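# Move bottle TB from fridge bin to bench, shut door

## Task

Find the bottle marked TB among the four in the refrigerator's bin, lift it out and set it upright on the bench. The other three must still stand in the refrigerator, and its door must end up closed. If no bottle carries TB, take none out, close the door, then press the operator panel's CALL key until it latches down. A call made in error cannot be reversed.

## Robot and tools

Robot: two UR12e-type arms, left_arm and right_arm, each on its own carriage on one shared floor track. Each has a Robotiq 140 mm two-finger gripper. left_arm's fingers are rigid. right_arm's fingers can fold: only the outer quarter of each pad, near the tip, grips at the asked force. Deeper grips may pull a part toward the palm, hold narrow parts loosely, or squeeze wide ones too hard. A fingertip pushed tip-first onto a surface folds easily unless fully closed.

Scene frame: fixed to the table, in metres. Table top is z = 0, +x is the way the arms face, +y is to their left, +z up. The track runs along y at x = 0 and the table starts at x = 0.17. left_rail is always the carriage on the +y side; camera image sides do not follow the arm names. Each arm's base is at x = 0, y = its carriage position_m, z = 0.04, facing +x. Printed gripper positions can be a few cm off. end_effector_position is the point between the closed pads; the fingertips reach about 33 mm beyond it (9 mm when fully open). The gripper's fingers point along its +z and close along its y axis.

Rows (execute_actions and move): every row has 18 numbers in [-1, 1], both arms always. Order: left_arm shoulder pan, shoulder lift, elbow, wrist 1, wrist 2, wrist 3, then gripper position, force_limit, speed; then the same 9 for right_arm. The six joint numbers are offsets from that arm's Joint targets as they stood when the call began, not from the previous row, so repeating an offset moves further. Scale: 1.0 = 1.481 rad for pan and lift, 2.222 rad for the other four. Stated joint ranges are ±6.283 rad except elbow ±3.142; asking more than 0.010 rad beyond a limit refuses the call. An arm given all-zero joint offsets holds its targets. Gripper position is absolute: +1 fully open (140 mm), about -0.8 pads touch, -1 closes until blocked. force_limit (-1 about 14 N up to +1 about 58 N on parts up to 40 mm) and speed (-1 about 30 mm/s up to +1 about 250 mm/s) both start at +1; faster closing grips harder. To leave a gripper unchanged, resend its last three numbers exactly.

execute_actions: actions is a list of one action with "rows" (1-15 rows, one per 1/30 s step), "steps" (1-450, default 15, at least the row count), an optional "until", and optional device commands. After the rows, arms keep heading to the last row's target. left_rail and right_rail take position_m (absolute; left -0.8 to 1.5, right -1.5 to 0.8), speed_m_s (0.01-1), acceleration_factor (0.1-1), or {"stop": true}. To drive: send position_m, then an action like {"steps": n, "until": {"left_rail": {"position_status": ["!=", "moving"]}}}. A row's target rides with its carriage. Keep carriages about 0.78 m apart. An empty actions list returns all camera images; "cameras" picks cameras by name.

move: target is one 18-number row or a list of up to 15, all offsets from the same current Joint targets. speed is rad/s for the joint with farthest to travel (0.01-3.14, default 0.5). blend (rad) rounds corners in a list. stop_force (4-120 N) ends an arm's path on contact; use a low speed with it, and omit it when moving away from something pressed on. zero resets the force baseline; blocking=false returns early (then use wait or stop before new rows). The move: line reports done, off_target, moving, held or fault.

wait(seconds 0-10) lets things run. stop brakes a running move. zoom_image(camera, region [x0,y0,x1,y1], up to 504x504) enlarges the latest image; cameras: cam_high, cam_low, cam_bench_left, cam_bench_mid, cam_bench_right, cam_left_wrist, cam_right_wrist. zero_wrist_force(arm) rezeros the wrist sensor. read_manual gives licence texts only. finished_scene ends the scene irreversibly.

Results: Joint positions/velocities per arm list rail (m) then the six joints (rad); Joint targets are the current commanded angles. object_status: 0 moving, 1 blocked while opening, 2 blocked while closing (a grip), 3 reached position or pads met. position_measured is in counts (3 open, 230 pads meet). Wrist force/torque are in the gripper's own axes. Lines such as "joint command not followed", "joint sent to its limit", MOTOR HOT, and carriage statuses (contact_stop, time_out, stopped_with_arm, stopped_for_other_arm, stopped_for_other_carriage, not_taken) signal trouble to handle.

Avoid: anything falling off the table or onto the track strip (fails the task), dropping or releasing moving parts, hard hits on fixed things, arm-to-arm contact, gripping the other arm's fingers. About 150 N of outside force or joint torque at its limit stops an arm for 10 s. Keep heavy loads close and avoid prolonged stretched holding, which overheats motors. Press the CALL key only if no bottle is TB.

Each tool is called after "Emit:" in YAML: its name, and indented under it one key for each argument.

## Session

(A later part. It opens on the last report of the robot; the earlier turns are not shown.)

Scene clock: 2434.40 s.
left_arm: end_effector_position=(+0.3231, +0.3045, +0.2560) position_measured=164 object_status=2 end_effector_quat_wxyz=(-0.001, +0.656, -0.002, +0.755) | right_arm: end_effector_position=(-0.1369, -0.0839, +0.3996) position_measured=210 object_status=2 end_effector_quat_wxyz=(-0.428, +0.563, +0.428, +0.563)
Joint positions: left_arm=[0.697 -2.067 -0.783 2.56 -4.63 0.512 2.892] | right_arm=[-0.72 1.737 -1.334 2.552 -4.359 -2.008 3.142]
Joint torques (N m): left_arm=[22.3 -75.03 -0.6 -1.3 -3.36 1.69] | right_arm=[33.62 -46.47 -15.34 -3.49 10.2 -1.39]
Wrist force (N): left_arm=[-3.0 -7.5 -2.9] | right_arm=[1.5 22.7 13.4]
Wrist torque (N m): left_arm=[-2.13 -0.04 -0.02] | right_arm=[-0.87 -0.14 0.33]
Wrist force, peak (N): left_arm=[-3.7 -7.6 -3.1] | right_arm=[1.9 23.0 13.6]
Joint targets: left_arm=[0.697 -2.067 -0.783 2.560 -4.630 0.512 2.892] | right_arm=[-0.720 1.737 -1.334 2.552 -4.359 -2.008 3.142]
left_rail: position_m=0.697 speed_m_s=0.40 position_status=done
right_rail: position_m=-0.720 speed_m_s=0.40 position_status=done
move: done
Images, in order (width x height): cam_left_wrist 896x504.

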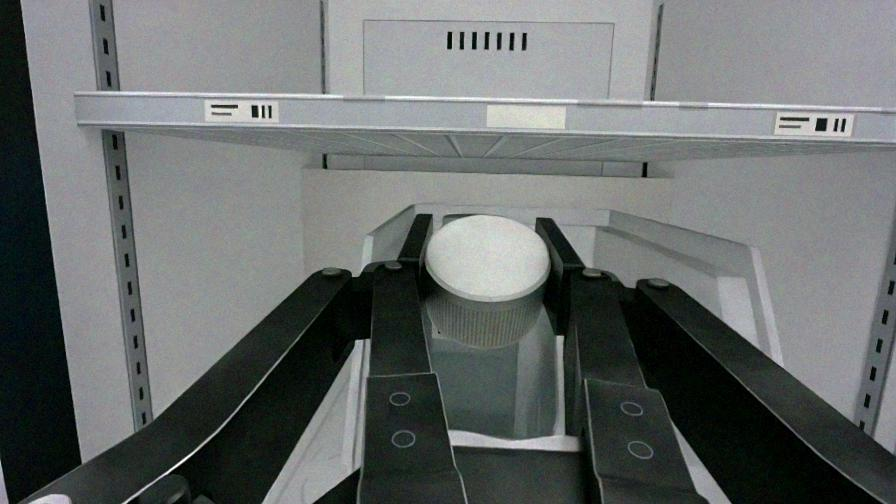

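Emit:
move:
  target:
    - [0.0148,-0.0933,-0.0154,-0.0518,-0.0174,0.1123,-1,1,0.9,0,0,0,0,0,0,-1,0.2,-1]
    - [0.0497,-0.2103,-0.046,-0.1257,-0.0258,0.2788,-1,1,0.9,0,0,0,0,0,0,-1,0.2,-1]
    - [0.1033,-0.3174,-0.0855,-0.2034,-0.0126,0.4554,-1,1,0.9,0,0,0,0,0,0,-1,0.2,-1]
  speed: 0.2
  blend: 0.01
  stop_force: 12
  cameras: ["cam_left_wrist"]

Scene clock: 2446.93 s.
left_arm: end_effector_position=(+0.3650, +0.3051, +0.2544) position_measured=164 object_status=2 end_effector_quat_wxyz=(+0.000, +0.819, +0.000, +0.574) | right_arm: end_effector_position=(-0.1369, -0.0839, +0.3996) position_measured=210 object_status=2 end_effector_quat_wxyz=(-0.428, +0.563, +0.428, +0.563)
Joint positions: left_arm=[0.697 -1.914 -1.254 2.37 -5.082 0.484 3.904] | right_arm=[-0.72 1.737 -1.334 2.552 -4.359 -2.008 3.142]
Joint torques (N m): left_arm=[20.37 -62.66 -28 2.84 1.22 1.55] | right_arm=[33.87 -45.6 -15.77 -3.27 10.27 -1.21]
Wrist force (N): left_arm=[-3.1 -8.0 1.5] | right_arm=[1.7 22.0 13.1]
Wrist torque (N m): left_arm=[-1.94 0.65 -0.04] | right_arm=[-0.86 -0.19 0.34]
Wrist force, peak (N): left_arm=[-3.4 -7.9 -3.2] | right_arm=[1.9 23.1 13.5]
Joint targets: left_arm=[0.697 -1.914 -1.254 2.370 -5.082 0.484 3.904] | right_arm=[-0.720 1.737 -1.334 2.552 -4.359 -2.008 3.142]
left_rail: position_m=0.697 speed_m_s=0.40 position_status=done
right_rail: position_m=-0.720 speed_m_s=0.40 position_status=done
move: done
Images, in order (width x height): cam_left_wrist 896x504.

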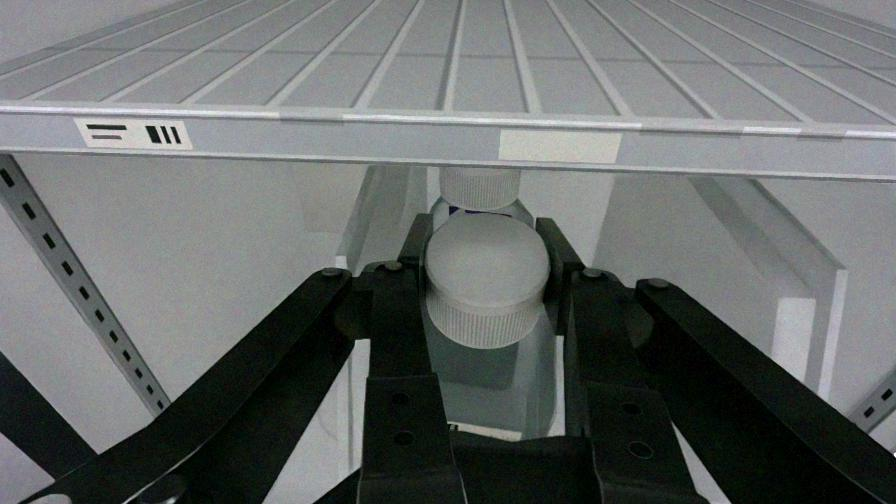

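Emit:
move:
  target: [0.0763,0.0128,-0.0171,-0.0747,-0.0311,0.0923,-1,1,0.9,0,0,0,0,0,0,-1,0.2,-1]
  speed: 0.07
  stop_force: 8
  cameras: ["cam_left_wrist"]

Scene clock: 2454.27 s.
left_arm: end_effector_position=(+0.3716, +0.3049, +0.2513) position_measured=164 object_status=2 end_effector_quat_wxyz=(+0.000, +0.820, +0.000, +0.573) | right_arm: end_effector_position=(-0.1369, -0.0839, +0.3996) position_measured=210 object_status=2 end_effector_quat_wxyz=(-0.428, +0.563, +0.428, +0.563)
Joint positions: left_arm=[0.697 -1.896 -1.251 2.364 -5.109 0.473 3.937] | right_arm=[-0.72 1.737 -1.334 2.552 -4.359 -2.008 3.142]
Joint torques (N m): left_arm=[-20.04 -62.53 -5.37 4.33 3.78 -2.74] | right_arm=[33.99 -44.64 -15.55 -3.54 9.96 -1.15]
Wrist force (N): left_arm=[10.1 -9.0 -4.2] | right_arm=[-0.1 22.0 13.2]
Wrist torque (N m): left_arm=[-2.00 0.16 0.20] | right_arm=[-0.89 -0.20 0.33]
Wrist force, peak (N): left_arm=[17.1 -9.5 -6.6] | right_arm=[-0.1 22.8 13.4]
Joint targets: left_arm=[0.697 -1.896 -1.251 2.364 -5.109 0.473 3.937] | right_arm=[-0.720 1.737 -1.334 2.552 -4.359 -2.008 3.142]
left_rail: position_m=0.697 speed_m_s=0.40 position_status=done
right_rail: position_m=-0.720 speed_m_s=0.40 position_status=done
move: contact (left_arm); left_arm: the wrist 3 is farthest, 0.172 rad from its target
Images, in order (width x height): cam_left_wrist 896x504.

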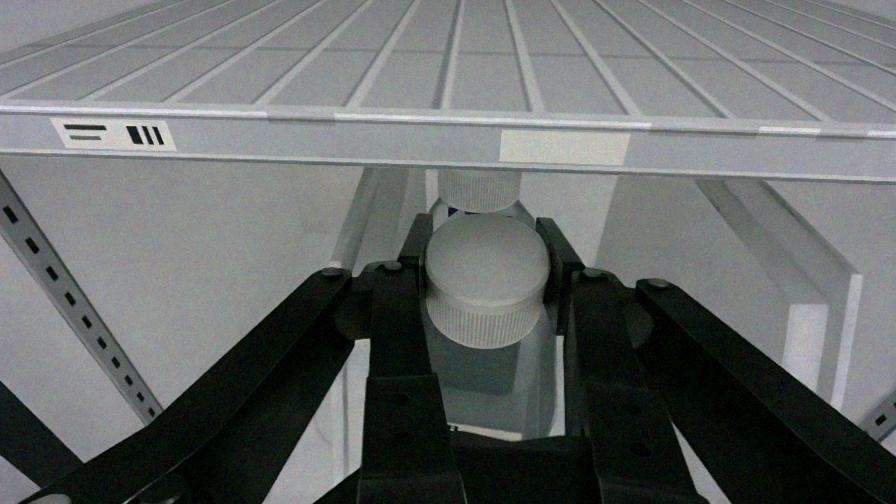

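Emit:
execute_actions:
  actions:
    - {"rows":[[0,0,0,0,0,0,-0.08,1,-1,0,0,0,0,0,0,-1,0.2,-1]],"steps":60}
  cameras: ["cam_left_wrist"]

Scene clock: 2460.73 s.
left_arm: end_effector_position=(+0.3716, +0.3049, +0.2513) position_measured=139 object_status=3 end_effector_quat_wxyz=(+0.000, +0.820, +0.000, +0.573) | right_arm: end_effector_position=(-0.1369, -0.0839, +0.3996) position_measured=210 object_status=2 end_effector_quat_wxyz=(-0.428, +0.563, +0.428, +0.563)
Joint positions: left_arm=[0.697 -1.896 -1.251 2.364 -5.109 0.473 3.937] | right_arm=[-0.72 1.737 -1.334 2.552 -4.359 -2.008 3.142]
Joint torques (N m): left_arm=[-14.34 -60.86 -8.13 4.3 -0.15 -2.56] | right_arm=[33.11 -43.07 -15.78 -3.53 10.15 -0.72]
Wrist force (N): left_arm=[-1.2 -6.5 -1.1] | right_arm=[1.2 23.2 13.5]
Wrist torque (N m): left_arm=[-1.75 0.49 0.25] | right_arm=[-0.88 -0.17 0.34]
Wrist force, peak (N): left_arm=[10.5 -9.0 -4.2] | right_arm=[1.5 23.4 13.8]
Joint targets: left_arm=[0.697 -1.896 -1.251 2.364 -5.109 0.473 3.937] | right_arm=[-0.720 1.737 -1.334 2.552 -4.359 -2.008 3.142]
left_rail: position_m=0.697 speed_m_s=0.40 position_status=done
right_rail: position_m=-0.720 speed_m_s=0.40 position_status=done
Images, in order (width x height): cam_left_wrist 896x504.

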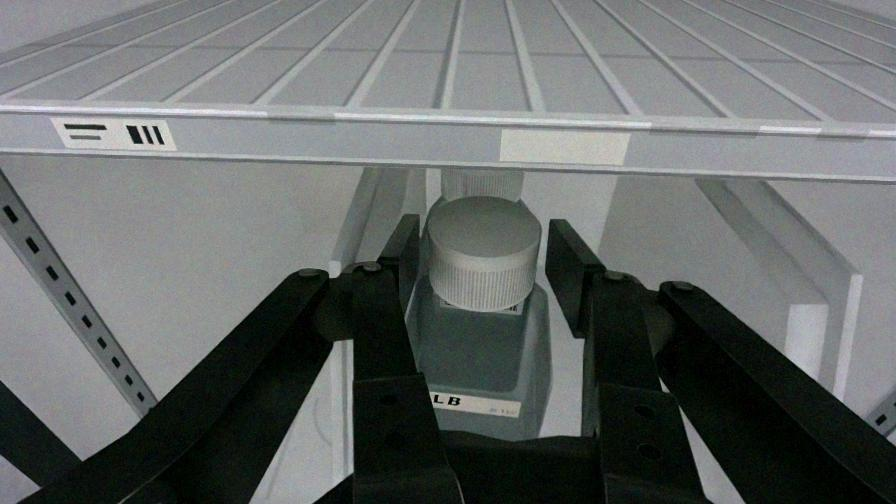

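Emit:
move:
  target:
    - [-0.1174,0.0022,0.0186,0.072,0.0575,-0.1058,-0.08,1,-1,0,0,0,0,0,0,-1,0.2,-1]
    - [-0.2207,0.012,0.0211,0.1124,0.1147,-0.1687,-0.08,1,-1,0,0,0,0,0,0,-1,0.2,-1]
    - [-0.3072,-0.0311,0.0545,0.3506,0.1382,-0.3578,-0.08,1,-1,0,0,0,0,0,0,-1,0.2,-1]
  speed: [0.2,0.3,0.4]
  blend: 0.02

Emit:
execute_actions:
  actions:
    - {"left_rail":{"position_m":1.097,"speed_m_s":0.4},"steps":250,"until":{"left_rail":{"position_status":["!=","moving"]}}}

Emit:
move:
  target: [0.1938,-0.0179,-0.059,-0.327,-0.0347,0.3371,-0.08,1,-1,0,0,0,0,0,0,-1,0.2,-1]
  speed: 0.4
  cameras: ["cam_left_wrist"]

Scene clock: 2480.17 s.
left_arm: end_effector_position=(+0.1978, +0.3050, +0.4001) position_measured=139 object_status=3 end_effector_quat_wxyz=(+0.000, +0.707, +0.000, +0.707) | right_arm: end_effector_position=(-0.1369, -0.0839, +0.3996) position_measured=210 object_status=2 end_effector_quat_wxyz=(-0.428, +0.563, +0.428, +0.563)
Joint positions: left_arm=[0.697 -2.351 -1.297 2.485 -4.33 0.78 3.142] | right_arm=[-0.72 1.737 -1.334 2.552 -4.359 -2.008 3.142]
Joint torques (N m): left_arm=[-16.05 -61.29 -4.05 4.09 3.85 -2.58] | right_arm=[30.8 -45.03 -16.74 -3.62 10.13 -0.64]
Wrist force (N): left_arm=[-1.1 -5.7 -0.7] | right_arm=[0.9 23.2 13.4]
Wrist torque (N m): left_arm=[-1.67 0.54 0.28] | right_arm=[-0.87 -0.09 0.34]
Wrist force, peak (N): left_arm=[-1.8 -7.3 -1.0] | right_arm=[1.5 23.5 14.0]
Joint targets: left_arm=[0.697 -2.351 -1.297 2.485 -4.330 0.780 3.142] | right_arm=[-0.720 1.737 -1.334 2.552 -4.359 -2.008 3.142]
left_rail: position_m=0.697 speed_m_s=0.40 position_status=done
right_rail: position_m=-0.720 speed_m_s=0.40 position_status=done
move: done

Scene clock: 2482.10 s.
left_arm: end_effector_position=(+0.1977, +0.7050, +0.4002) position_measured=139 object_status=3 end_effector_quat_wxyz=(+0.000, +0.707, +0.000, +0.707) | right_arm: end_effector_position=(-0.1369, -0.0839, +0.3996) position_measured=210 object_status=2 end_effector_quat_wxyz=(-0.428, +0.563, +0.428, +0.563)
Joint positions: left_arm=[1.097 -2.351 -1.297 2.485 -4.33 0.78 3.142] | right_arm=[-0.72 1.737 -1.334 2.552 -4.359 -2.008 3.142]
Joint torques (N m): left_arm=[-12 -51.24 -13.47 2.15 1.66 -2.59] | right_arm=[31.33 -44.54 -16.35 -3.6 9.96 -0.3]
Wrist force (N): left_arm=[-1.1 -6.1 -1.3] | right_arm=[1.7 23.0 13.9]
Wrist torque (N m): left_arm=[-1.76 0.54 0.27] | right_arm=[-0.92 -0.26 0.34]
Wrist force, peak (N): left_arm=[-1.3 -7.6 -1.2] | right_arm=[1.1 23.5 13.7]
Joint targets: left_arm=[1.097 -2.351 -1.297 2.485 -4.330 0.780 3.142] | right_arm=[-0.720 1.737 -1.334 2.552 -4.359 -2.008 3.142]
Tool commands: left_gripper/position=-0.08 left_gripper/force_limit=+1.0 left_gripper/speed=-1.0 right_gripper/position=-1.0 right_gripper/force_limit=+0.2 right_gripper/speed=-1.0
left_rail: position_m=1.097 speed_m_s=0.40 position_status=done
right_rail: position_m=-0.720 speed_m_s=0.40 position_status=done

Scene clock: 2484.63 s.
left_arm: end_effector_position=(+0.2821, +0.7052, +0.2304) position_measured=139 object_status=3 end_effector_quat_wxyz=(+0.000, +0.866, +0.000, +0.500) | right_arm: end_effector_position=(-0.1369, -0.0839, +0.3996) position_measured=210 object_status=2 end_effector_quat_wxyz=(-0.428, +0.563, +0.428, +0.563)
Joint positions: left_arm=[1.097 -2.064 -1.323 2.354 -5.056 0.703 3.891] | right_arm=[-0.72 1.737 -1.334 2.552 -4.359 -2.008 3.142]
Joint torques (N m): left_arm=[19.47 -61.35 -29.38 2.49 -6.31 1.84] | right_arm=[29.66 -44.21 -16.5 -3.61 9.91 -0.52]
Wrist force (N): left_arm=[-2.2 -6.1 -0.8] | right_arm=[1.0 23.2 13.8]
Wrist torque (N m): left_arm=[-1.55 0.68 -0.07] | right_arm=[-0.88 -0.12 0.34]
Wrist force, peak (N): left_arm=[-1.5 -7.1 0.2] | right_arm=[1.2 23.6 13.9]
Joint targets: left_arm=[1.097 -2.064 -1.323 2.354 -5.056 0.703 3.891] | right_arm=[-0.720 1.737 -1.334 2.552 -4.359 -2.008 3.142]
left_rail: position_m=1.097 speed_m_s=0.40 position_status=done
right_rail: position_m=-0.720 speed_m_s=0.40 position_status=done
move: done
Images, in order (width x height): cam_left_wrist 896x504.

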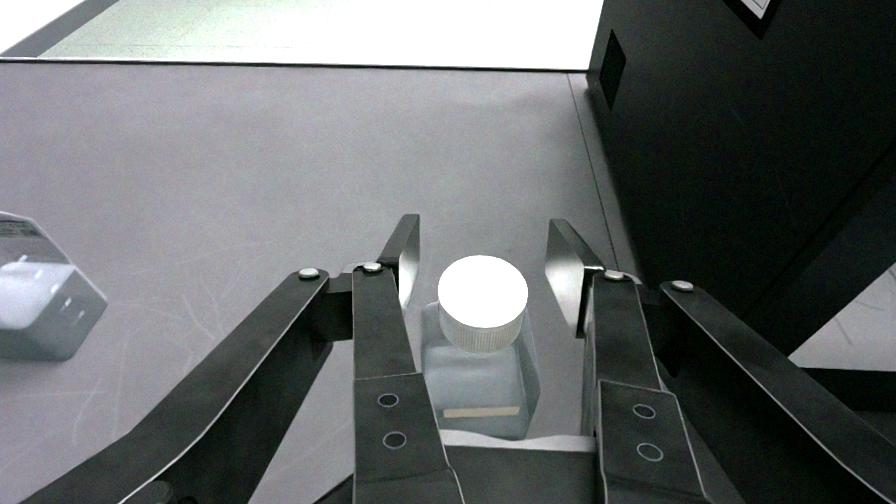

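Emit:
execute_actions:
  actions:
    - {"left_rail":{"position_m":1.0935,"speed_m_s":0.2},"steps":60,"until":{"left_rail":{"position_status":["!=","moving"]}}}

Emit:
move:
  target:
    - [0.0606,-0.0055,-0.0073,-0.0296,-0.0243,0.0516,-0.08,1,-1,0,0,0,0,0,0,-1,0.2,-1]
    - [0.0606,0.0847,0.0022,-0.0992,-0.0243,0.0516,-0.08,1,-1,0,0,0,0,0,0,-1,0.2,-1]
  speed: 0.12
  blend: 0.005
  stop_force: 8
  cameras: ["cam_left_wrist"]

Scene clock: 2505.37 s.
left_arm: end_effector_position=(+0.2821, +0.7016, +0.2303) position_measured=139 object_status=3 end_effector_quat_wxyz=(+0.000, +0.866, +0.000, +0.500) | right_arm: end_effector_position=(-0.1369, -0.0839, +0.3996) position_measured=210 object_status=2 end_effector_quat_wxyz=(-0.428, +0.563, +0.428, +0.563)
Joint positions: left_arm=[1.094 -2.064 -1.323 2.354 -5.056 0.703 3.891] | right_arm=[-0.72 1.737 -1.334 2.552 -4.359 -2.008 3.142]
Joint torques (N m): left_arm=[16.77 -48.49 -24.67 3.26 -6.65 1.57] | right_arm=[30.42 -43.23 -16.41 -3.67 9.55 -0.23]
Wrist force (N): left_arm=[-1.7 -6.3 -0.7] | right_arm=[1.3 22.9 13.4]
Wrist torque (N m): left_arm=[-1.59 0.58 -0.06] | right_arm=[-0.94 -0.18 0.34]
Wrist force, peak (N): left_arm=[-2.2 -8.2 -0.6] | right_arm=[1.0 23.6 14.0]
Joint targets: left_arm=[1.094 -2.064 -1.323 2.354 -5.056 0.703 3.891] | right_arm=[-0.720 1.737 -1.334 2.552 -4.359 -2.008 3.142]
Tool commands: left_gripper/position=-0.08 left_gripper/force_limit=+1.0 left_gripper/speed=-1.0 right_gripper/position=-1.0 right_gripper/force_limit=+0.2 right_gripper/speed=-1.0
left_rail: position_m=1.094 position_m_goal=1.093 speed_m_s=0.20 position_status=done
right_rail: position_m=-0.720 speed_m_s=0.40 position_status=done

Scene clock: 2508.77 s.
left_arm: end_effector_position=(+0.3172, +0.7015, +0.1642) position_measured=139 object_status=3 end_effector_quat_wxyz=(+0.000, +0.866, +0.000, +0.500) | right_arm: end_effector_position=(-0.1369, -0.0839, +0.3996) position_measured=210 object_status=2 end_effector_quat_wxyz=(-0.428, +0.563, +0.428, +0.563)
Joint positions: left_arm=[1.093 -1.974 -1.198 2.359 -5.277 0.649 4.006] | right_arm=[-0.72 1.737 -1.334 2.552 -4.359 -2.008 3.142]
Joint torques (N m): left_arm=[21 -30.85 -3.4 2.65 -6.86 1.46] | right_arm=[28.25 -43.64 -16.96 -3.92 9.88 -0.16]
Wrist force (N): left_arm=[-1.2 -6.4 -1.2] | right_arm=[1.3 23.2 13.7]
Wrist torque (N m): left_arm=[-1.68 0.46 -0.06] | right_arm=[-0.86 -0.18 0.34]
Wrist force, peak (N): left_arm=[-1.7 -6.7 -1.0] | right_arm=[1.0 23.5 13.9]
Joint targets: left_arm=[1.094 -1.974 -1.198 2.359 -5.277 0.649 4.006] | right_arm=[-0.720 1.737 -1.334 2.552 -4.359 -2.008 3.142]
left_rail: position_m=1.093 speed_m_s=0.20 position_status=done
right_rail: position_m=-0.720 speed_m_s=0.40 position_status=done
move: done
Images, in order (width x height): cam_left_wrist 896x504.

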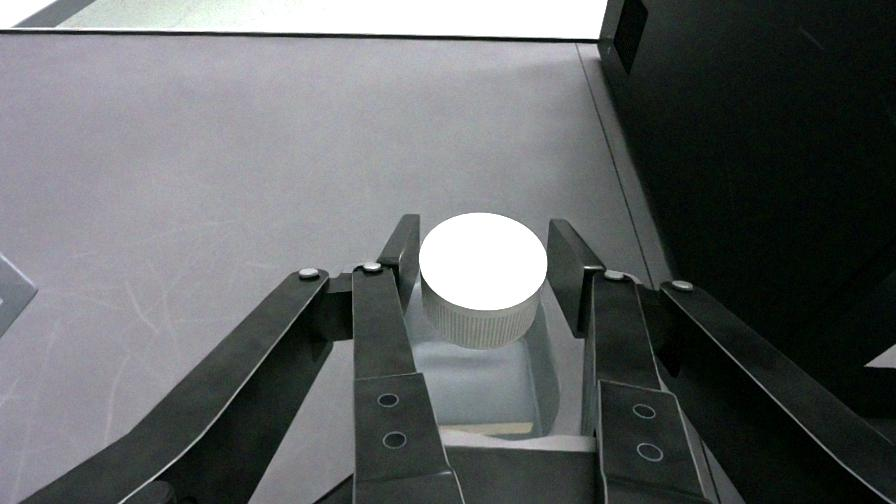

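Emit:
execute_actions:
  actions:
    - {"rows":[[0,0,0,0,0,0,-1,1,0.9,0,0,0,0,0,0,-1,0.2,-1]],"steps":60}

Emit:
move:
  target:
    - [0,-0.0902,-0.0095,0.0696,0,0,-1,1,0.9,0,0,0,0,0,0,-1,0.2,-1]
    - [-0.2546,-0.0668,0.0567,0.4262,0.059,-0.3888,-1,1,0.9,0,0,0,0,0,0,-1,0.2,-1]
  speed: [0.15,0.3]
  blend: 0.02

Emit:
execute_actions:
  actions:
    - {"left_rail":{"position_m":0.619,"speed_m_s":0.4},"steps":250,"until":{"left_rail":{"position_status":["!=","moving"]}}}

Emit:
move:
  target: [0.1042,0.2129,0.0535,-0.0142,-0.0517,-0.1451,-1,1,0.9,0,0,0,0,0,0,-1,0.2,-1]
  speed: 0.25
  stop_force: 15
  cameras: ["cam_left_wrist"]

Scene clock: 2523.43 s.
left_arm: end_effector_position=(+0.3172, +0.7015, +0.1642) position_measured=164 object_status=2 end_effector_quat_wxyz=(+0.000, +0.866, +0.000, +0.500) | right_arm: end_effector_position=(-0.1369, -0.0839, +0.3996) position_measured=210 object_status=2 end_effector_quat_wxyz=(-0.428, +0.563, +0.428, +0.563)
Joint positions: left_arm=[1.093 -1.974 -1.198 2.359 -5.277 0.649 4.006] | right_arm=[-0.72 1.737 -1.334 2.552 -4.359 -2.008 3.142]
Joint torques (N m): left_arm=[11.87 -38.57 -10.6 7.26 -3.07 -0.42] | right_arm=[26.16 -44.4 -17.51 -3.83 9.68 0.19]
Wrist force (N): left_arm=[-3.2 -6.6 0.6] | right_arm=[1.3 23.0 13.8]
Wrist torque (N m): left_arm=[-1.76 0.54 -0.11] | right_arm=[-0.93 -0.17 0.34]
Wrist force, peak (N): left_arm=[-3.1 -6.9 -0.2] | right_arm=[0.9 23.7 13.7]
Joint targets: left_arm=[1.094 -1.974 -1.198 2.359 -5.277 0.649 4.006] | right_arm=[-0.720 1.737 -1.334 2.552 -4.359 -2.008 3.142]
left_rail: position_m=1.093 speed_m_s=0.20 position_status=done
right_rail: position_m=-0.720 speed_m_s=0.40 position_status=done

Scene clock: 2527.97 s.
left_arm: end_effector_position=(+0.1976, +0.7013, +0.4002) position_measured=164 object_status=2 end_effector_quat_wxyz=(+0.000, +0.707, +0.000, +0.707) | right_arm: end_effector_position=(-0.1369, -0.0839, +0.3996) position_measured=210 object_status=2 end_effector_quat_wxyz=(-0.428, +0.563, +0.428, +0.563)
Joint positions: left_arm=[1.093 -2.351 -1.297 2.485 -4.33 0.78 3.142] | right_arm=[-0.72 1.737 -1.334 2.552 -4.359 -2.008 3.142]
Joint torques (N m): left_arm=[-14.98 -28.05 -2.56 5 3.79 -2.37] | right_arm=[26.76 -43.63 -17.35 -4.03 9.7 0.35]
Wrist force (N): left_arm=[-5.1 -6.4 -1.4] | right_arm=[1.1 23.0 13.6]
Wrist torque (N m): left_arm=[-1.84 0.42 0.28] | right_arm=[-0.92 -0.14 0.34]
Wrist force, peak (N): left_arm=[-5.1 -6.9 -1.0] | right_arm=[1.1 23.4 14.1]
Joint targets: left_arm=[1.094 -2.351 -1.297 2.485 -4.330 0.780 3.142] | right_arm=[-0.720 1.737 -1.334 2.552 -4.359 -2.008 3.142]
left_rail: position_m=1.093 speed_m_s=0.20 position_status=done
right_rail: position_m=-0.720 speed_m_s=0.40 position_status=done
move: done

Scene clock: 2530.10 s.
left_arm: end_effector_position=(+0.1975, +0.2268, +0.4002) position_measured=164 object_status=2 end_effector_quat_wxyz=(+0.000, +0.707, +0.000, +0.707) | right_arm: end_effector_position=(-0.1369, -0.0839, +0.3996) position_measured=210 object_status=2 end_effector_quat_wxyz=(-0.428, +0.563, +0.428, +0.563)
Joint positions: left_arm=[0.619 -2.351 -1.297 2.485 -4.33 0.78 3.142] | right_arm=[-0.72 1.737 -1.334 2.552 -4.359 -2.008 3.142]
Joint torques (N m): left_arm=[-13.24 -32.75 -24.09 2.53 -0.39 -2.28] | right_arm=[27.62 -42.95 -17.39 -4.03 9.31 0.41]
Wrist force (N): left_arm=[-5.0 -6.3 -1.4] | right_arm=[1.3 23.1 13.2]
Wrist torque (N m): left_arm=[-1.81 0.41 0.27] | right_arm=[-0.89 -0.17 0.34]
Wrist force, peak (N): left_arm=[-5.0 -8.3 -1.0] | right_arm=[1.5 23.6 13.9]
Joint targets: left_arm=[0.619 -2.351 -1.297 2.485 -4.330 0.780 3.142] | right_arm=[-0.720 1.737 -1.334 2.552 -4.359 -2.008 3.142]
Tool commands: left_gripper/position=-1.0 left_gripper/force_limit=+1.0 left_gripper/speed=+0.9 right_gripper/position=-1.0 right_gripper/force_limit=+0.2 right_gripper/speed=-1.0
left_rail: position_m=0.619 speed_m_s=0.40 position_status=done
right_rail: position_m=-0.720 speed_m_s=0.40 position_status=done

Scene clock: 2532.57 s.
left_arm: end_effector_position=(+0.2618, +0.2264, +0.3519) position_measured=164 object_status=2 end_effector_quat_wxyz=(+0.000, +0.616, -0.001, +0.788) | right_arm: end_effector_position=(-0.1369, -0.0839, +0.3996) position_measured=210 object_status=2 end_effector_quat_wxyz=(-0.428, +0.563, +0.428, +0.563)
Joint positions: left_arm=[0.619 -2.197 -0.981 2.604 -4.361 0.665 2.819] | right_arm=[-0.72 1.737 -1.334 2.552 -4.359 -2.008 3.142]
Joint torques (N m): left_arm=[22.47 -31.9 14.34 -1.06 -2.87 -2.93] | right_arm=[26.5 -43.81 -16.98 -4.23 9.42 0.5]
Wrist force (N): left_arm=[-4.8 -6.1 -2.4] | right_arm=[1.2 23.3 13.6]
Wrist torque (N m): left_arm=[-1.84 0.25 0.28] | right_arm=[-0.83 -0.16 0.34]
Wrist force, peak (N): left_arm=[-5.7 -6.8 -1.8] | right_arm=[1.5 23.4 14.0]
Joint targets: left_arm=[0.619 -2.197 -0.981 2.604 -4.361 0.665 2.819] | right_arm=[-0.720 1.737 -1.334 2.552 -4.359 -2.008 3.142]
left_rail: position_m=0.619 speed_m_s=0.40 position_status=done
right_rail: position_m=-0.720 speed_m_s=0.40 position_status=done
move: done
Images, in order (width x height): cam_left_wrist 896x504.

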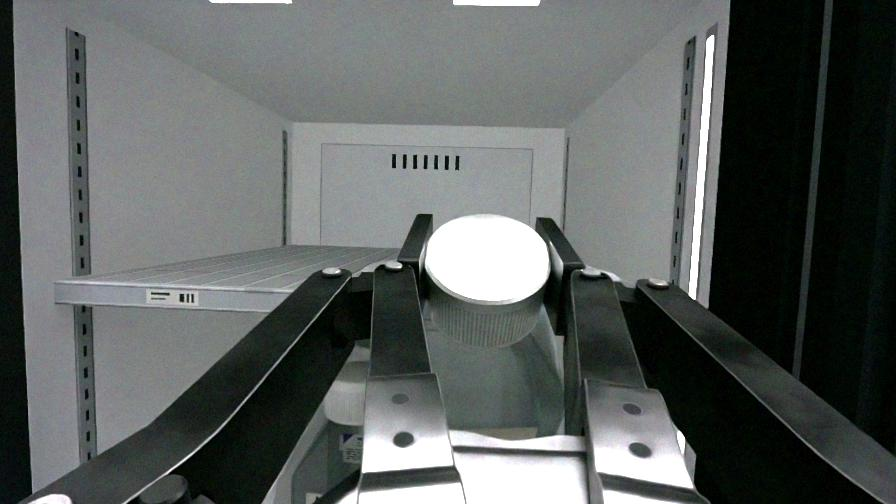

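Emit:
execute_actions:
  actions:
    - {"left_rail":{"position_m":0.615,"speed_m_s":0.2},"steps":60,"until":{"left_rail":{"position_status":["!=","moving"]}}}

Emit:
move:
  target:
    - [0.0169,0.0804,-0.005,-0.0432,-0.0104,-0.0077,-1,1,0.9,0,0,0,0,0,0,-1,0.2,-1]
    - [0.0432,0.1313,-0.0077,-0.0641,-0.0261,-0.0203,-1,1,0.9,0,0,0,0,0,0,-1,0.2,-1]
    - [0.0675,0.1494,-0.0126,-0.0881,-0.0464,-0.0101,-1,1,0.9,0,0,0,0,0,0,-1,0.2,-1]
    - [0.0878,0.1337,-0.0198,-0.1211,-0.0689,0.0324,-1,1,0.9,0,0,0,0,0,0,-1,0.2,-1]
  speed: 0.12
  blend: 0.01
  stop_force: 12
  cameras: ["cam_left_wrist"]

Scene clock: 2543.70 s.
left_arm: end_effector_position=(+0.2618, +0.2225, +0.3519) position_measured=164 object_status=2 end_effector_quat_wxyz=(+0.000, +0.616, -0.001, +0.788) | right_arm: end_effector_position=(-0.1369, -0.0839, +0.3996) position_measured=210 object_status=2 end_effector_quat_wxyz=(-0.428, +0.563, +0.428, +0.563)
Joint positions: left_arm=[0.615 -2.197 -0.981 2.604 -4.361 0.665 2.819] | right_arm=[-0.72 1.737 -1.334 2.552 -4.359 -2.008 3.142]
Joint torques (N m): left_arm=[19.78 -37.54 6.43 -0.45 -2.13 -2.19] | right_arm=[24.8 -44.26 -17.22 -4.27 9.67 0.67]
Wrist force (N): left_arm=[-4.8 -6.6 -2.4] | right_arm=[1.4 22.9 13.5]
Wrist torque (N m): left_arm=[-1.96 0.27 0.28] | right_arm=[-0.92 -0.22 0.34]
Wrist force, peak (N): left_arm=[-4.7 -8.4 -2.5] | right_arm=[1.2 23.7 13.8]
Joint targets: left_arm=[0.615 -2.197 -0.981 2.604 -4.361 0.665 2.819] | right_arm=[-0.720 1.737 -1.334 2.552 -4.359 -2.008 3.142]
Tool commands: left_gripper/position=-1.0 left_gripper/force_limit=+1.0 left_gripper/speed=+0.9 right_gripper/position=-1.0 right_gripper/force_limit=+0.2 right_gripper/speed=-1.0
left_rail: position_m=0.615 speed_m_s=0.20 position_status=done
right_rail: position_m=-0.720 speed_m_s=0.40 position_status=done

Scene clock: 2547.60 s.
left_arm: end_effector_position=(+0.3232, +0.2225, +0.2558) position_measured=164 object_status=2 end_effector_quat_wxyz=(+0.000, +0.656, -0.001, +0.755) | right_arm: end_effector_position=(-0.1369, -0.0839, +0.3996) position_measured=210 object_status=2 end_effector_quat_wxyz=(-0.428, +0.563, +0.428, +0.563)
Joint positions: left_arm=[0.615 -2.067 -0.783 2.56 -4.63 0.512 2.891] | right_arm=[-0.72 1.737 -1.334 2.552 -4.359 -2.008 3.142]
Joint torques (N m): left_arm=[18.62 -77.76 -0.6 -1.83 -2.97 1.6] | right_arm=[26.03 -44.07 -16.77 -4.34 9.44 0.77]
Wrist force (N): left_arm=[-4.8 -6.0 -1.6] | right_arm=[1.1 23.0 13.5]
Wrist torque (N m): left_arm=[-1.81 0.29 -0.02] | right_arm=[-0.90 -0.13 0.34]
Wrist force, peak (N): left_arm=[-4.7 -6.9 -2.9] | right_arm=[1.3 23.4 13.9]
Joint targets: left_arm=[0.615 -2.067 -0.783 2.560 -4.630 0.512 2.891] | right_arm=[-0.720 1.737 -1.334 2.552 -4.359 -2.008 3.142]
left_rail: position_m=0.615 speed_m_s=0.20 position_status=done
right_rail: position_m=-0.720 speed_m_s=0.40 position_status=done
move: done
Images, in order (width x height): cam_left_wrist 896x504.

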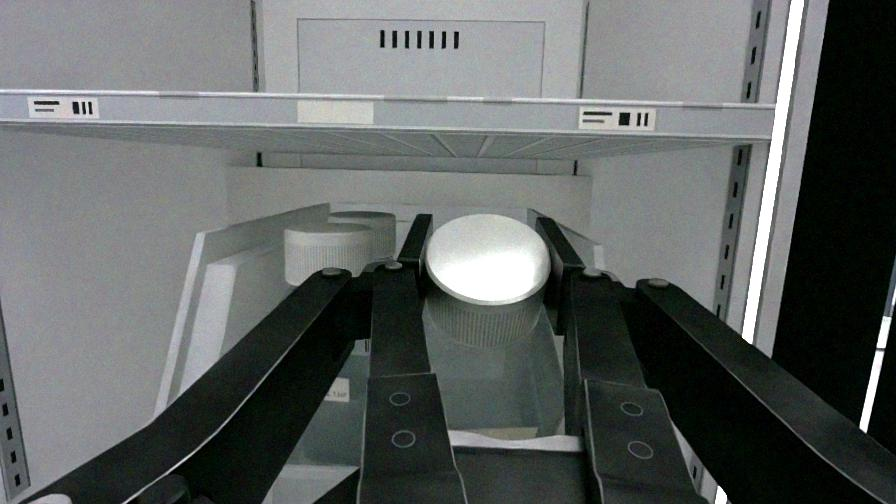

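Emit:
move:
  target:
    - [0.0148,-0.0933,-0.0154,-0.0518,-0.0174,0.1123,-1,1,0.9,0,0,0,0,0,0,-1,0.2,-1]
    - [0.0497,-0.2103,-0.046,-0.1257,-0.0258,0.2788,-1,1,0.9,0,0,0,0,0,0,-1,0.2,-1]
    - [0.1033,-0.3174,-0.0855,-0.2034,-0.0126,0.4554,-1,1,0.9,0,0,0,0,0,0,-1,0.2,-1]
  speed: 0.2
  blend: 0.01
  stop_force: 12

Emit:
move:
  target: [0.0763,0.0128,-0.0171,-0.0747,-0.0311,0.0923,-1,1,0.9,0,0,0,0,0,0,-1,0.2,-1]
  speed: 0.07
  stop_force: 8
  cameras: ["cam_left_wrist"]

Scene clock: 2563.07 s.
left_arm: end_effector_position=(+0.3651, +0.2230, +0.2543) position_measured=164 object_status=2 end_effector_quat_wxyz=(+0.000, +0.819, +0.001, +0.574) | right_arm: end_effector_position=(-0.1369, -0.0839, +0.3996) position_measured=210 object_status=2 end_effector_quat_wxyz=(-0.428, +0.563, +0.428, +0.563)
Joint positions: left_arm=[0.615 -1.914 -1.253 2.37 -5.082 0.484 3.903] | right_arm=[-0.72 1.737 -1.334 2.552 -4.359 -2.008 3.142]
Joint torques (N m): left_arm=[21.52 -65.21 -28.36 2.37 1.24 1.95] | right_arm=[23.34 -44.49 -18.08 -4.48 9.3 1.2]
Wrist force (N): left_arm=[-2.5 -7.8 2.5] | right_arm=[1.0 22.5 13.0]
Wrist torque (N m): left_arm=[-1.70 0.88 0.20] | right_arm=[-0.86 -0.16 0.34]
Wrist force, peak (N): left_arm=[-2.6 -8.5 2.4] | right_arm=[1.1 23.5 14.0]
Joint targets: left_arm=[0.615 -1.914 -1.253 2.370 -5.082 0.484 3.903] | right_arm=[-0.720 1.737 -1.334 2.552 -4.359 -2.008 3.142]
left_rail: position_m=0.615 speed_m_s=0.20 position_status=done
right_rail: position_m=-0.720 speed_m_s=0.40 position_status=done
move: done

Scene clock: 2564.77 s.
left_arm: end_effector_position=(+0.3720, +0.2227, +0.2511) position_measured=164 object_status=2 end_effector_quat_wxyz=(+0.000, +0.820, +0.000, +0.573) | right_arm: end_effector_position=(-0.1369, -0.0839, +0.3996) position_measured=210 object_status=2 end_effector_quat_wxyz=(-0.428, +0.563, +0.428, +0.563)
Joint positions: left_arm=[0.615 -1.894 -1.25 2.363 -5.11 0.472 3.938] | right_arm=[-0.72 1.737 -1.334 2.552 -4.359 -2.008 3.142]
Joint torques (N m): left_arm=[-19.12 -59.78 -3.68 4.66 3.79 -2.79] | right_arm=[23.47 -43.75 -17.94 -4.45 9.39 1.1]
Wrist force (N): left_arm=[6.7 -6.1 -3.1] | right_arm=[-0.4 22.9 13.6]
Wrist torque (N m): left_arm=[-1.69 0.40 0.39] | right_arm=[-0.87 -0.12 0.34]
Wrist force, peak (N): left_arm=[13.9 -5.5 -5.9] | right_arm=[0.2 23.8 13.6]
Joint targets: left_arm=[0.615 -1.895 -1.250 2.363 -5.110 0.472 3.938] | right_arm=[-0.720 1.737 -1.334 2.552 -4.359 -2.008 3.142]
left_rail: position_m=0.615 speed_m_s=0.20 position_status=done
right_rail: position_m=-0.720 speed_m_s=0.40 position_status=done
move: contact (left_arm); left_arm: the wrist 3 is farthest, 0.170 rad from its target
Images, in order (width x height): cam_left_wrist 896x504.

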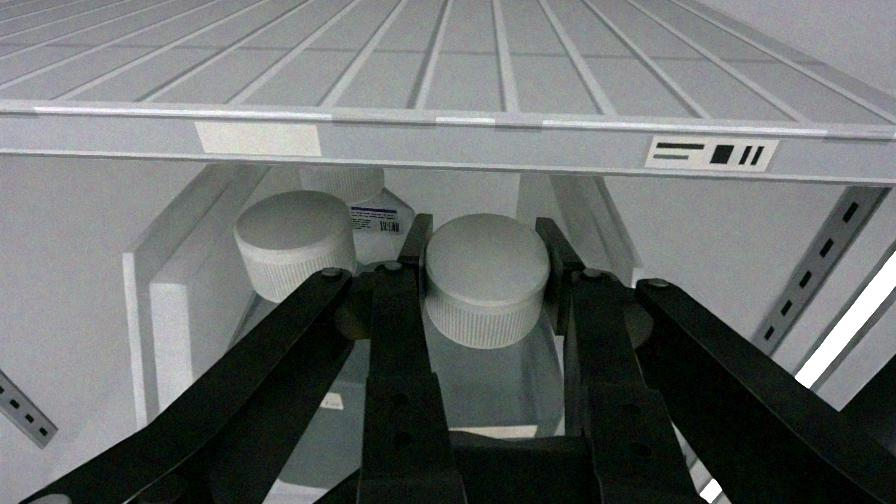

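Emit:
execute_actions:
  actions:
    - {"rows":[[0,0,0,0,0,0,-0.09,1,-1,0,0,0,0,0,0,-1,0.2,-1]],"steps":60}
  cameras: ["cam_left_wrist"]

Scene clock: 2570.63 s.
left_arm: end_effector_position=(+0.3720, +0.2227, +0.2511) position_measured=140 object_status=3 end_effector_quat_wxyz=(+0.001, +0.820, +0.000, +0.573) | right_arm: end_effector_position=(-0.1369, -0.0840, +0.3996) position_measured=210 object_status=2 end_effector_quat_wxyz=(-0.428, +0.563, +0.428, +0.563)
Joint positions: left_arm=[0.615 -1.895 -1.25 2.363 -5.11 0.472 3.938] | right_arm=[-0.72 1.737 -1.334 2.552 -4.359 -2.008 3.142]
Joint torques (N m): left_arm=[-10.99 -63.38 -7.59 3.88 0.18 -1.73] | right_arm=[24.77 -44.45 -18.1 -4.36 9.57 1.38]
Wrist force (N): left_arm=[-2.0 -6.4 -0.7] | right_arm=[0.3 22.8 13.7]
Wrist torque (N m): left_arm=[-1.72 0.65 0.24] | right_arm=[-0.86 -0.19 0.34]
Wrist force, peak (N): left_arm=[7.1 -6.2 -3.5] | right_arm=[-0.3 23.3 13.4]
Joint targets: left_arm=[0.615 -1.895 -1.250 2.363 -5.110 0.472 3.938] | right_arm=[-0.720 1.737 -1.334 2.552 -4.359 -2.008 3.142]
left_rail: position_m=0.615 speed_m_s=0.20 position_status=done
right_rail: position_m=-0.720 speed_m_s=0.40 position_status=done
Images, in order (width x height): cam_left_wrist 896x504.

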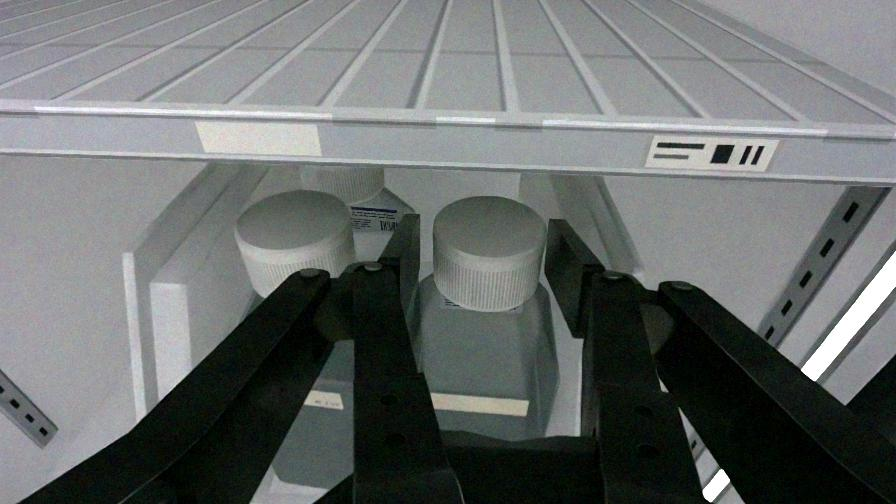

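Emit:
move:
  target:
    - [-0.1174,0.0022,0.0186,0.072,0.0575,-0.1058,-0.09,1,-1,0,0,0,0,0,0,-1,0.2,-1]
    - [-0.2207,0.012,0.0211,0.1124,0.1147,-0.1687,-0.09,1,-1,0,0,0,0,0,0,-1,0.2,-1]
    - [-0.3072,-0.0311,0.0545,0.3506,0.1382,-0.3578,-0.09,1,-1,0,0,0,0,0,0,-1,0.2,-1]
  speed: [0.2,0.3,0.4]
  blend: 0.02
  cameras: ["cam_left_wrist"]

Emit:
execute_actions:
  actions:
    - {"left_rail":{"position_m":1.25,"speed_m_s":0.5},"steps":250,"until":{"left_rail":{"position_status":["!=","moving"]}}}
  cameras: ["cam_right_wrist","cam_bench_mid"]

Scene clock: 2582.10 s.
left_arm: end_effector_position=(+0.1981, +0.2229, +0.3997) position_measured=140 object_status=3 end_effector_quat_wxyz=(+0.000, +0.708, +0.000, +0.707) | right_arm: end_effector_position=(-0.1369, -0.0840, +0.3996) position_measured=210 object_status=2 end_effector_quat_wxyz=(-0.428, +0.563, +0.428, +0.563)
Joint positions: left_arm=[0.615 -2.349 -1.296 2.484 -4.331 0.779 3.143] | right_arm=[-0.72 1.737 -1.334 2.552 -4.359 -2.008 3.142]
Joint torques (N m): left_arm=[-16.65 -62.02 -3.6 4 3.86 -2.45] | right_arm=[24.72 -44.12 -18.6 -4.21 9.18 1.11]
Wrist force (N): left_arm=[-1.2 -5.9 -1.0] | right_arm=[0.1 22.7 13.7]
Wrist torque (N m): left_arm=[-1.72 0.55 0.28] | right_arm=[-0.88 -0.14 0.34]
Wrist force, peak (N): left_arm=[-2.5 -7.0 -1.4] | right_arm=[0.3 23.2 13.9]
Joint targets: left_arm=[0.615 -2.350 -1.296 2.484 -4.331 0.779 3.143] | right_arm=[-0.720 1.737 -1.334 2.552 -4.359 -2.008 3.142]
left_rail: position_m=0.615 speed_m_s=0.20 position_status=done
right_rail: position_m=-0.720 speed_m_s=0.40 position_status=done
move: done
Images, in order (width x height): cam_left_wrist 896x504.

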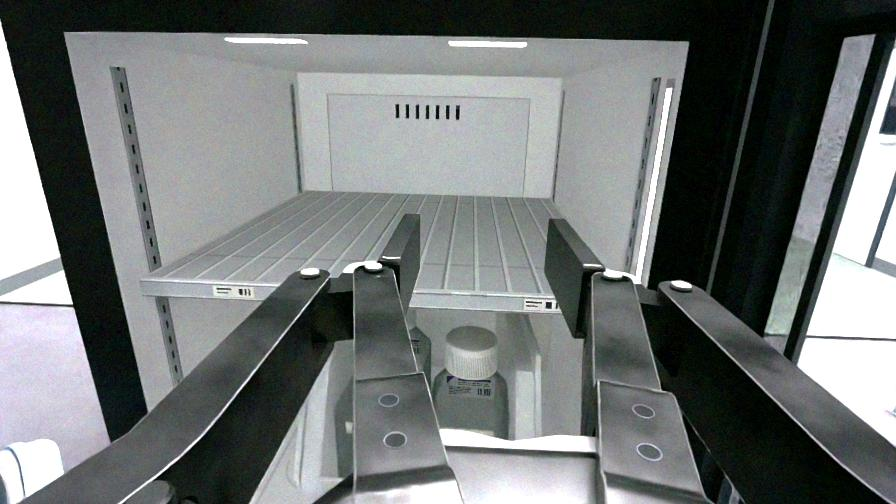

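Scene clock: 2584.47 s.
left_arm: end_effector_position=(+0.1981, +0.8578, +0.3998) position_measured=140 object_status=3 end_effector_quat_wxyz=(+0.000, +0.707, +0.000, +0.707) | right_arm: end_effector_position=(-0.1369, -0.0840, +0.3996) position_measured=210 object_status=2 end_effector_quat_wxyz=(-0.428, +0.563, +0.428, +0.563)
Joint positions: left_arm=[1.25 -2.35 -1.296 2.484 -4.331 0.779 3.143] | right_arm=[-0.72 1.737 -1.334 2.552 -4.359 -2.008 3.142]
Joint torques (N m): left_arm=[-9.27 -48.37 -13.64 1.58 1.31 -1.65] | right_arm=[25.39 -43.9 -18.83 -4.59 9.18 1.21]
Wrist force (N): left_arm=[-1.5 -6.8 -0.6] | right_arm=[0.4 23.0 13.3]
Wrist torque (N m): left_arm=[-1.91 0.65 0.28] | right_arm=[-0.83 -0.20 0.34]
Wrist force, peak (N): left_arm=[-1.6 -7.9 -0.5] | right_arm=[0.1 22.9 14.0]
Joint targets: left_arm=[1.250 -2.350 -1.296 2.484 -4.331 0.779 3.143] | right_arm=[-0.720 1.737 -1.334 2.552 -4.359 -2.008 3.142]
Tool commands: left_gripper/position=-0.09 left_gripper/force_limit=+1.0 left_gripper/speed=-1.0 right_gripper/position=-1.0 right_gripper/force_limit=+0.2 right_gripper/speed=-1.0
left_rail: position_m=1.250 speed_m_s=0.50 position_status=done
right_rail: position_m=-0.720 speed_m_s=0.40 position_status=done
Images, in order (width x height): cam_bench_mid 504x504, cam_right_wrist 896x504.

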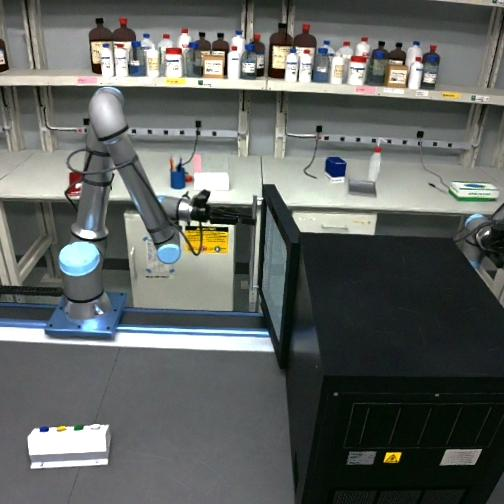

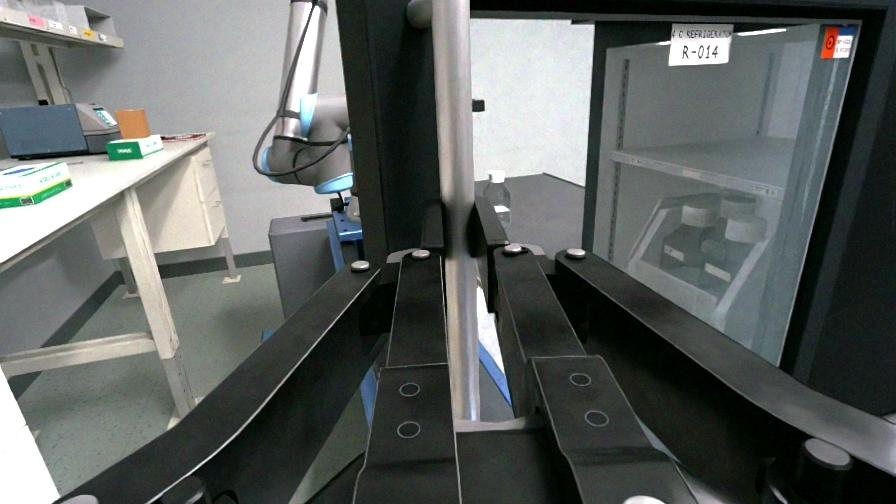

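Emit:
move:
  target:
    - [0,0,0,0,0,0,-0.09,1,-1,0.0038,0.0234,-0.0275,0.0117,-0.0024,0,-1,0.2,-1]
    - [0,0,0,0,0,0,-0.09,1,-1,0.0043,0.0463,-0.0549,0.0238,-0.0031,0,-1,0.2,-1]
    - [0,0,0,0,0,0,-0.09,1,-1,0.026,0.0864,-0.1041,0.0463,-0.0446,0,-1,0.2,-1]
    - [0,0,0,0,0,0,-0.09,1,-1,0.0371,0.1289,-0.1577,0.0715,-0.0817,0,-1,0.2,-1]
    - [0,0,0,0,0,0,-0.09,1,-1,0.039,0.1702,-0.2106,0.0969,-0.1126,0,-1,0.2,-1]
    - [0,0,0,0,0,0,-0.09,1,-1,0.0343,0.2107,-0.2631,0.1224,-0.1392,0,-1,0.2,-1]
  speed: 0.15
  blend: 0.02
  stop_force: 60
  cameras: ["cam_right_wrist"]

Scene clock: 2602.03 s.
left_arm: end_effector_position=(+0.1981, +0.8578, +0.3998) position_measured=140 object_status=3 end_effector_quat_wxyz=(+0.000, +0.707, +0.000, +0.707) | right_arm: end_effector_position=(-0.1386, +0.1755, +0.3998) position_measured=210 object_status=2 end_effector_quat_wxyz=(-0.352, +0.614, +0.352, +0.613)
Joint positions: left_arm=[1.25 -2.35 -1.296 2.484 -4.331 0.779 3.143] | right_arm=[-0.72 1.787 -1.022 1.967 -4.087 -2.317 3.142]
Joint torques (N m): left_arm=[20.42 -31.14 -26 1.06 -3.18 -2.04] | right_arm=[-18.68 -46.31 -32.54 5.63 -3.03 1.45]
Wrist force (N): left_arm=[-1.7 -6.7 -1.1] | right_arm=[14.9 -7.4 2.0]
Wrist torque (N m): left_arm=[-1.91 0.68 0.28] | right_arm=[-1.88 0.39 0.46]
Wrist force, peak (N): left_arm=[-1.9 -6.9 -0.8] | right_arm=[8.2 -28.2 -4.9]
Joint targets: left_arm=[1.250 -2.350 -1.296 2.484 -4.331 0.779 3.143] | right_arm=[-0.720 1.787 -1.022 1.967 -4.087 -2.317 3.142]
left_rail: position_m=1.250 speed_m_s=0.50 position_status=done
right_rail: position_m=-0.720 speed_m_s=0.40 position_status=done
move: done
Images, in order (width x height): cam_right_wrist 896x504.

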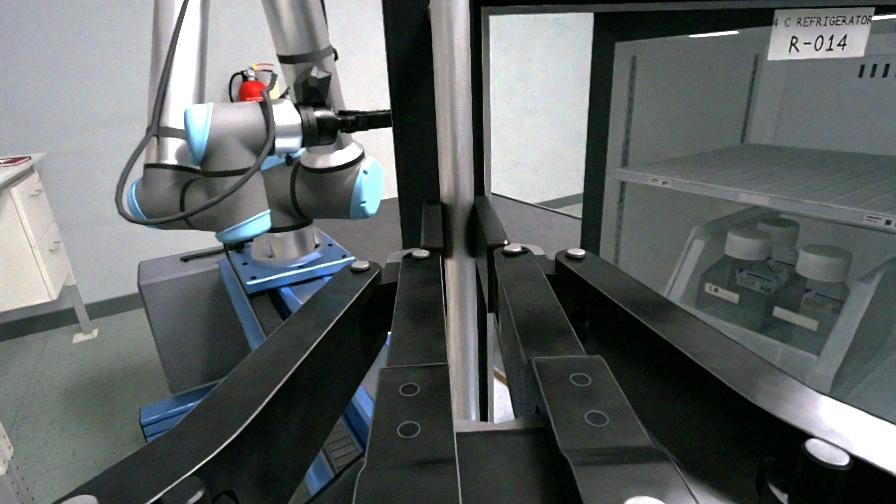

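Emit:
move:
  target:
    - [0,0,0,0,0,0,-0.09,1,-1,-0.0093,0.0397,-0.0521,0.0255,-0.0235,0,-1,0.2,-1]
    - [0,0,0,0,0,0,-0.09,1,-1,-0.0223,0.0789,-0.1037,0.0511,-0.0446,0,-1,0.2,-1]
    - [0,0,0,0,0,0,-0.09,1,-1,-0.0378,0.1176,-0.1551,0.0767,-0.0639,0,-1,0.2,-1]
    - [0,0,0,0,0,0,-0.09,1,-1,-0.0553,0.1554,-0.2054,0.1017,-0.0814,0,-1,0.2,-1]
    - [0,0,0,0,0,0,-0.09,1,-1,-0.077,0.2043,-0.2713,0.1351,-0.1081,0,-1,0.2,-1]
    - [0,0,0,0,0,0,-0.09,1,-1,-0.0994,0.2562,-0.3408,0.1699,-0.1373,0,-1,0.2,-1]
  speed: 0.15
  blend: 0.02
  stop_force: 60

Scene clock: 2653.60 s.
left_arm: end_effector_position=(+0.1981, +0.8578, +0.3998) position_measured=140 object_status=3 end_effector_quat_wxyz=(+0.000, +0.707, +0.000, +0.707) | right_arm: end_effector_position=(+0.0421, +0.4272, +0.4003) position_measured=210 object_status=2 end_effector_quat_wxyz=(-0.205, +0.677, +0.205, +0.677)
Joint positions: left_arm=[1.25 -2.35 -1.296 2.484 -4.331 0.779 3.143] | right_arm=[-0.72 1.64 -0.642 1.21 -3.709 -2.622 3.142]
Joint torques (N m): left_arm=[19.61 -32.37 -26.99 0.59 -3.43 -1.38] | right_arm=[-19.54 -80.59 -43.4 4.48 -3.2 1.44]
Wrist force (N): left_arm=[-1.7 -6.2 -0.5] | right_arm=[13.0 -8.1 2.5]
Wrist torque (N m): left_arm=[-1.77 0.67 0.28] | right_arm=[-1.83 0.27 0.49]
Wrist force, peak (N): left_arm=[-1.8 -7.1 -0.5] | right_arm=[16.4 -17.7 1.0]
Joint targets: left_arm=[1.250 -2.350 -1.296 2.484 -4.331 0.779 3.143] | right_arm=[-0.720 1.640 -0.642 1.210 -3.709 -2.622 3.142]
left_rail: position_m=1.250 speed_m_s=0.50 position_status=done
right_rail: position_m=-0.720 speed_m_s=0.40 position_status=done
move: done

Emit:
move:
  target:
    - [0,0,0,0,0,0,-0.09,1,-1,-0.0219,0.0512,-0.0689,0.0347,-0.0286,0,-1,0.2,-1]
    - [0,0,0,0,0,0,-0.09,1,-1,-0.0429,0.102,-0.1371,0.0692,-0.0554,0,-1,0.2,-1]
    - [0,0,0,0,0,0,-0.09,1,-1,-0.0648,0.159,-0.2151,0.1091,-0.0838,0,-1,0.2,-1]
    - [0,0,0,0,0,0,-0.09,1,-1,-0.0814,0.2069,-0.2799,0.142,-0.1039,0,-1,0.2,-1]
    - [0,0,0,0,0,0,-0.09,1,-1,-0.0872,0.2258,-0.3058,0.1553,-0.111,0,-1,0.2,-1]
  speed: [0.15,0.15,0.12,0.1,0.06]
  blend: 0.02
  stop_force: 40
  cameras: ["cam_right_wrist","cam_bench_mid"]

Scene clock: 2668.47 s.
left_arm: end_effector_position=(+0.1981, +0.8578, +0.3998) position_measured=140 object_status=3 end_effector_quat_wxyz=(+0.000, +0.707, +0.000, +0.707) | right_arm: end_effector_position=(+0.2273, +0.5017, +0.4000) position_measured=210 object_status=2 end_effector_quat_wxyz=(-0.075, +0.703, +0.075, +0.703)
Joint positions: left_arm=[1.25 -2.35 -1.296 2.484 -4.331 0.779 3.143] | right_arm=[-0.72 1.511 -0.308 0.531 -3.364 -2.869 3.142]
Joint torques (N m): left_arm=[16.62 -38.03 -25.85 0.88 -3.45 -1.92] | right_arm=[-55.5 -107.36 -54.09 7.11 3.86 1.71]
Wrist force (N): left_arm=[-1.4 -6.7 -0.6] | right_arm=[5.2 10.7 -37.3]
Wrist torque (N m): left_arm=[-1.89 0.62 0.27] | right_arm=[-2.26 0.13 0.46]
Wrist force, peak (N): left_arm=[-1.7 -7.1 -1.3] | right_arm=[17.5 17.7 -33.1]
Joint targets: left_arm=[1.250 -2.350 -1.296 2.484 -4.331 0.779 3.143] | right_arm=[-0.720 1.511 -0.308 0.531 -3.364 -2.869 3.142]
left_rail: position_m=1.250 speed_m_s=0.50 position_status=done
right_rail: position_m=-0.720 speed_m_s=0.40 position_status=done
move: done
Images, in order (width x height): cam_bench_mid 504x504, cam_right_wrist 896x504.

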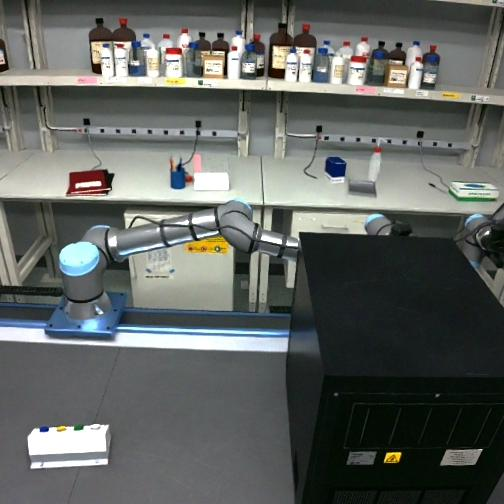

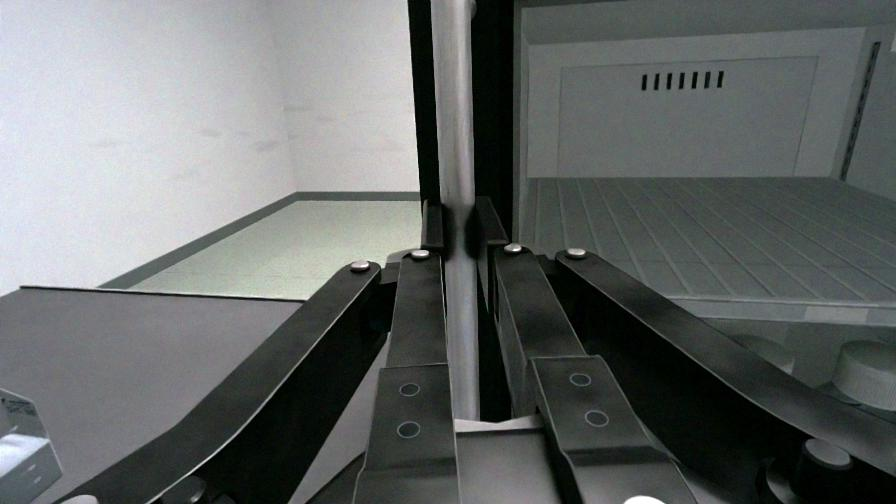

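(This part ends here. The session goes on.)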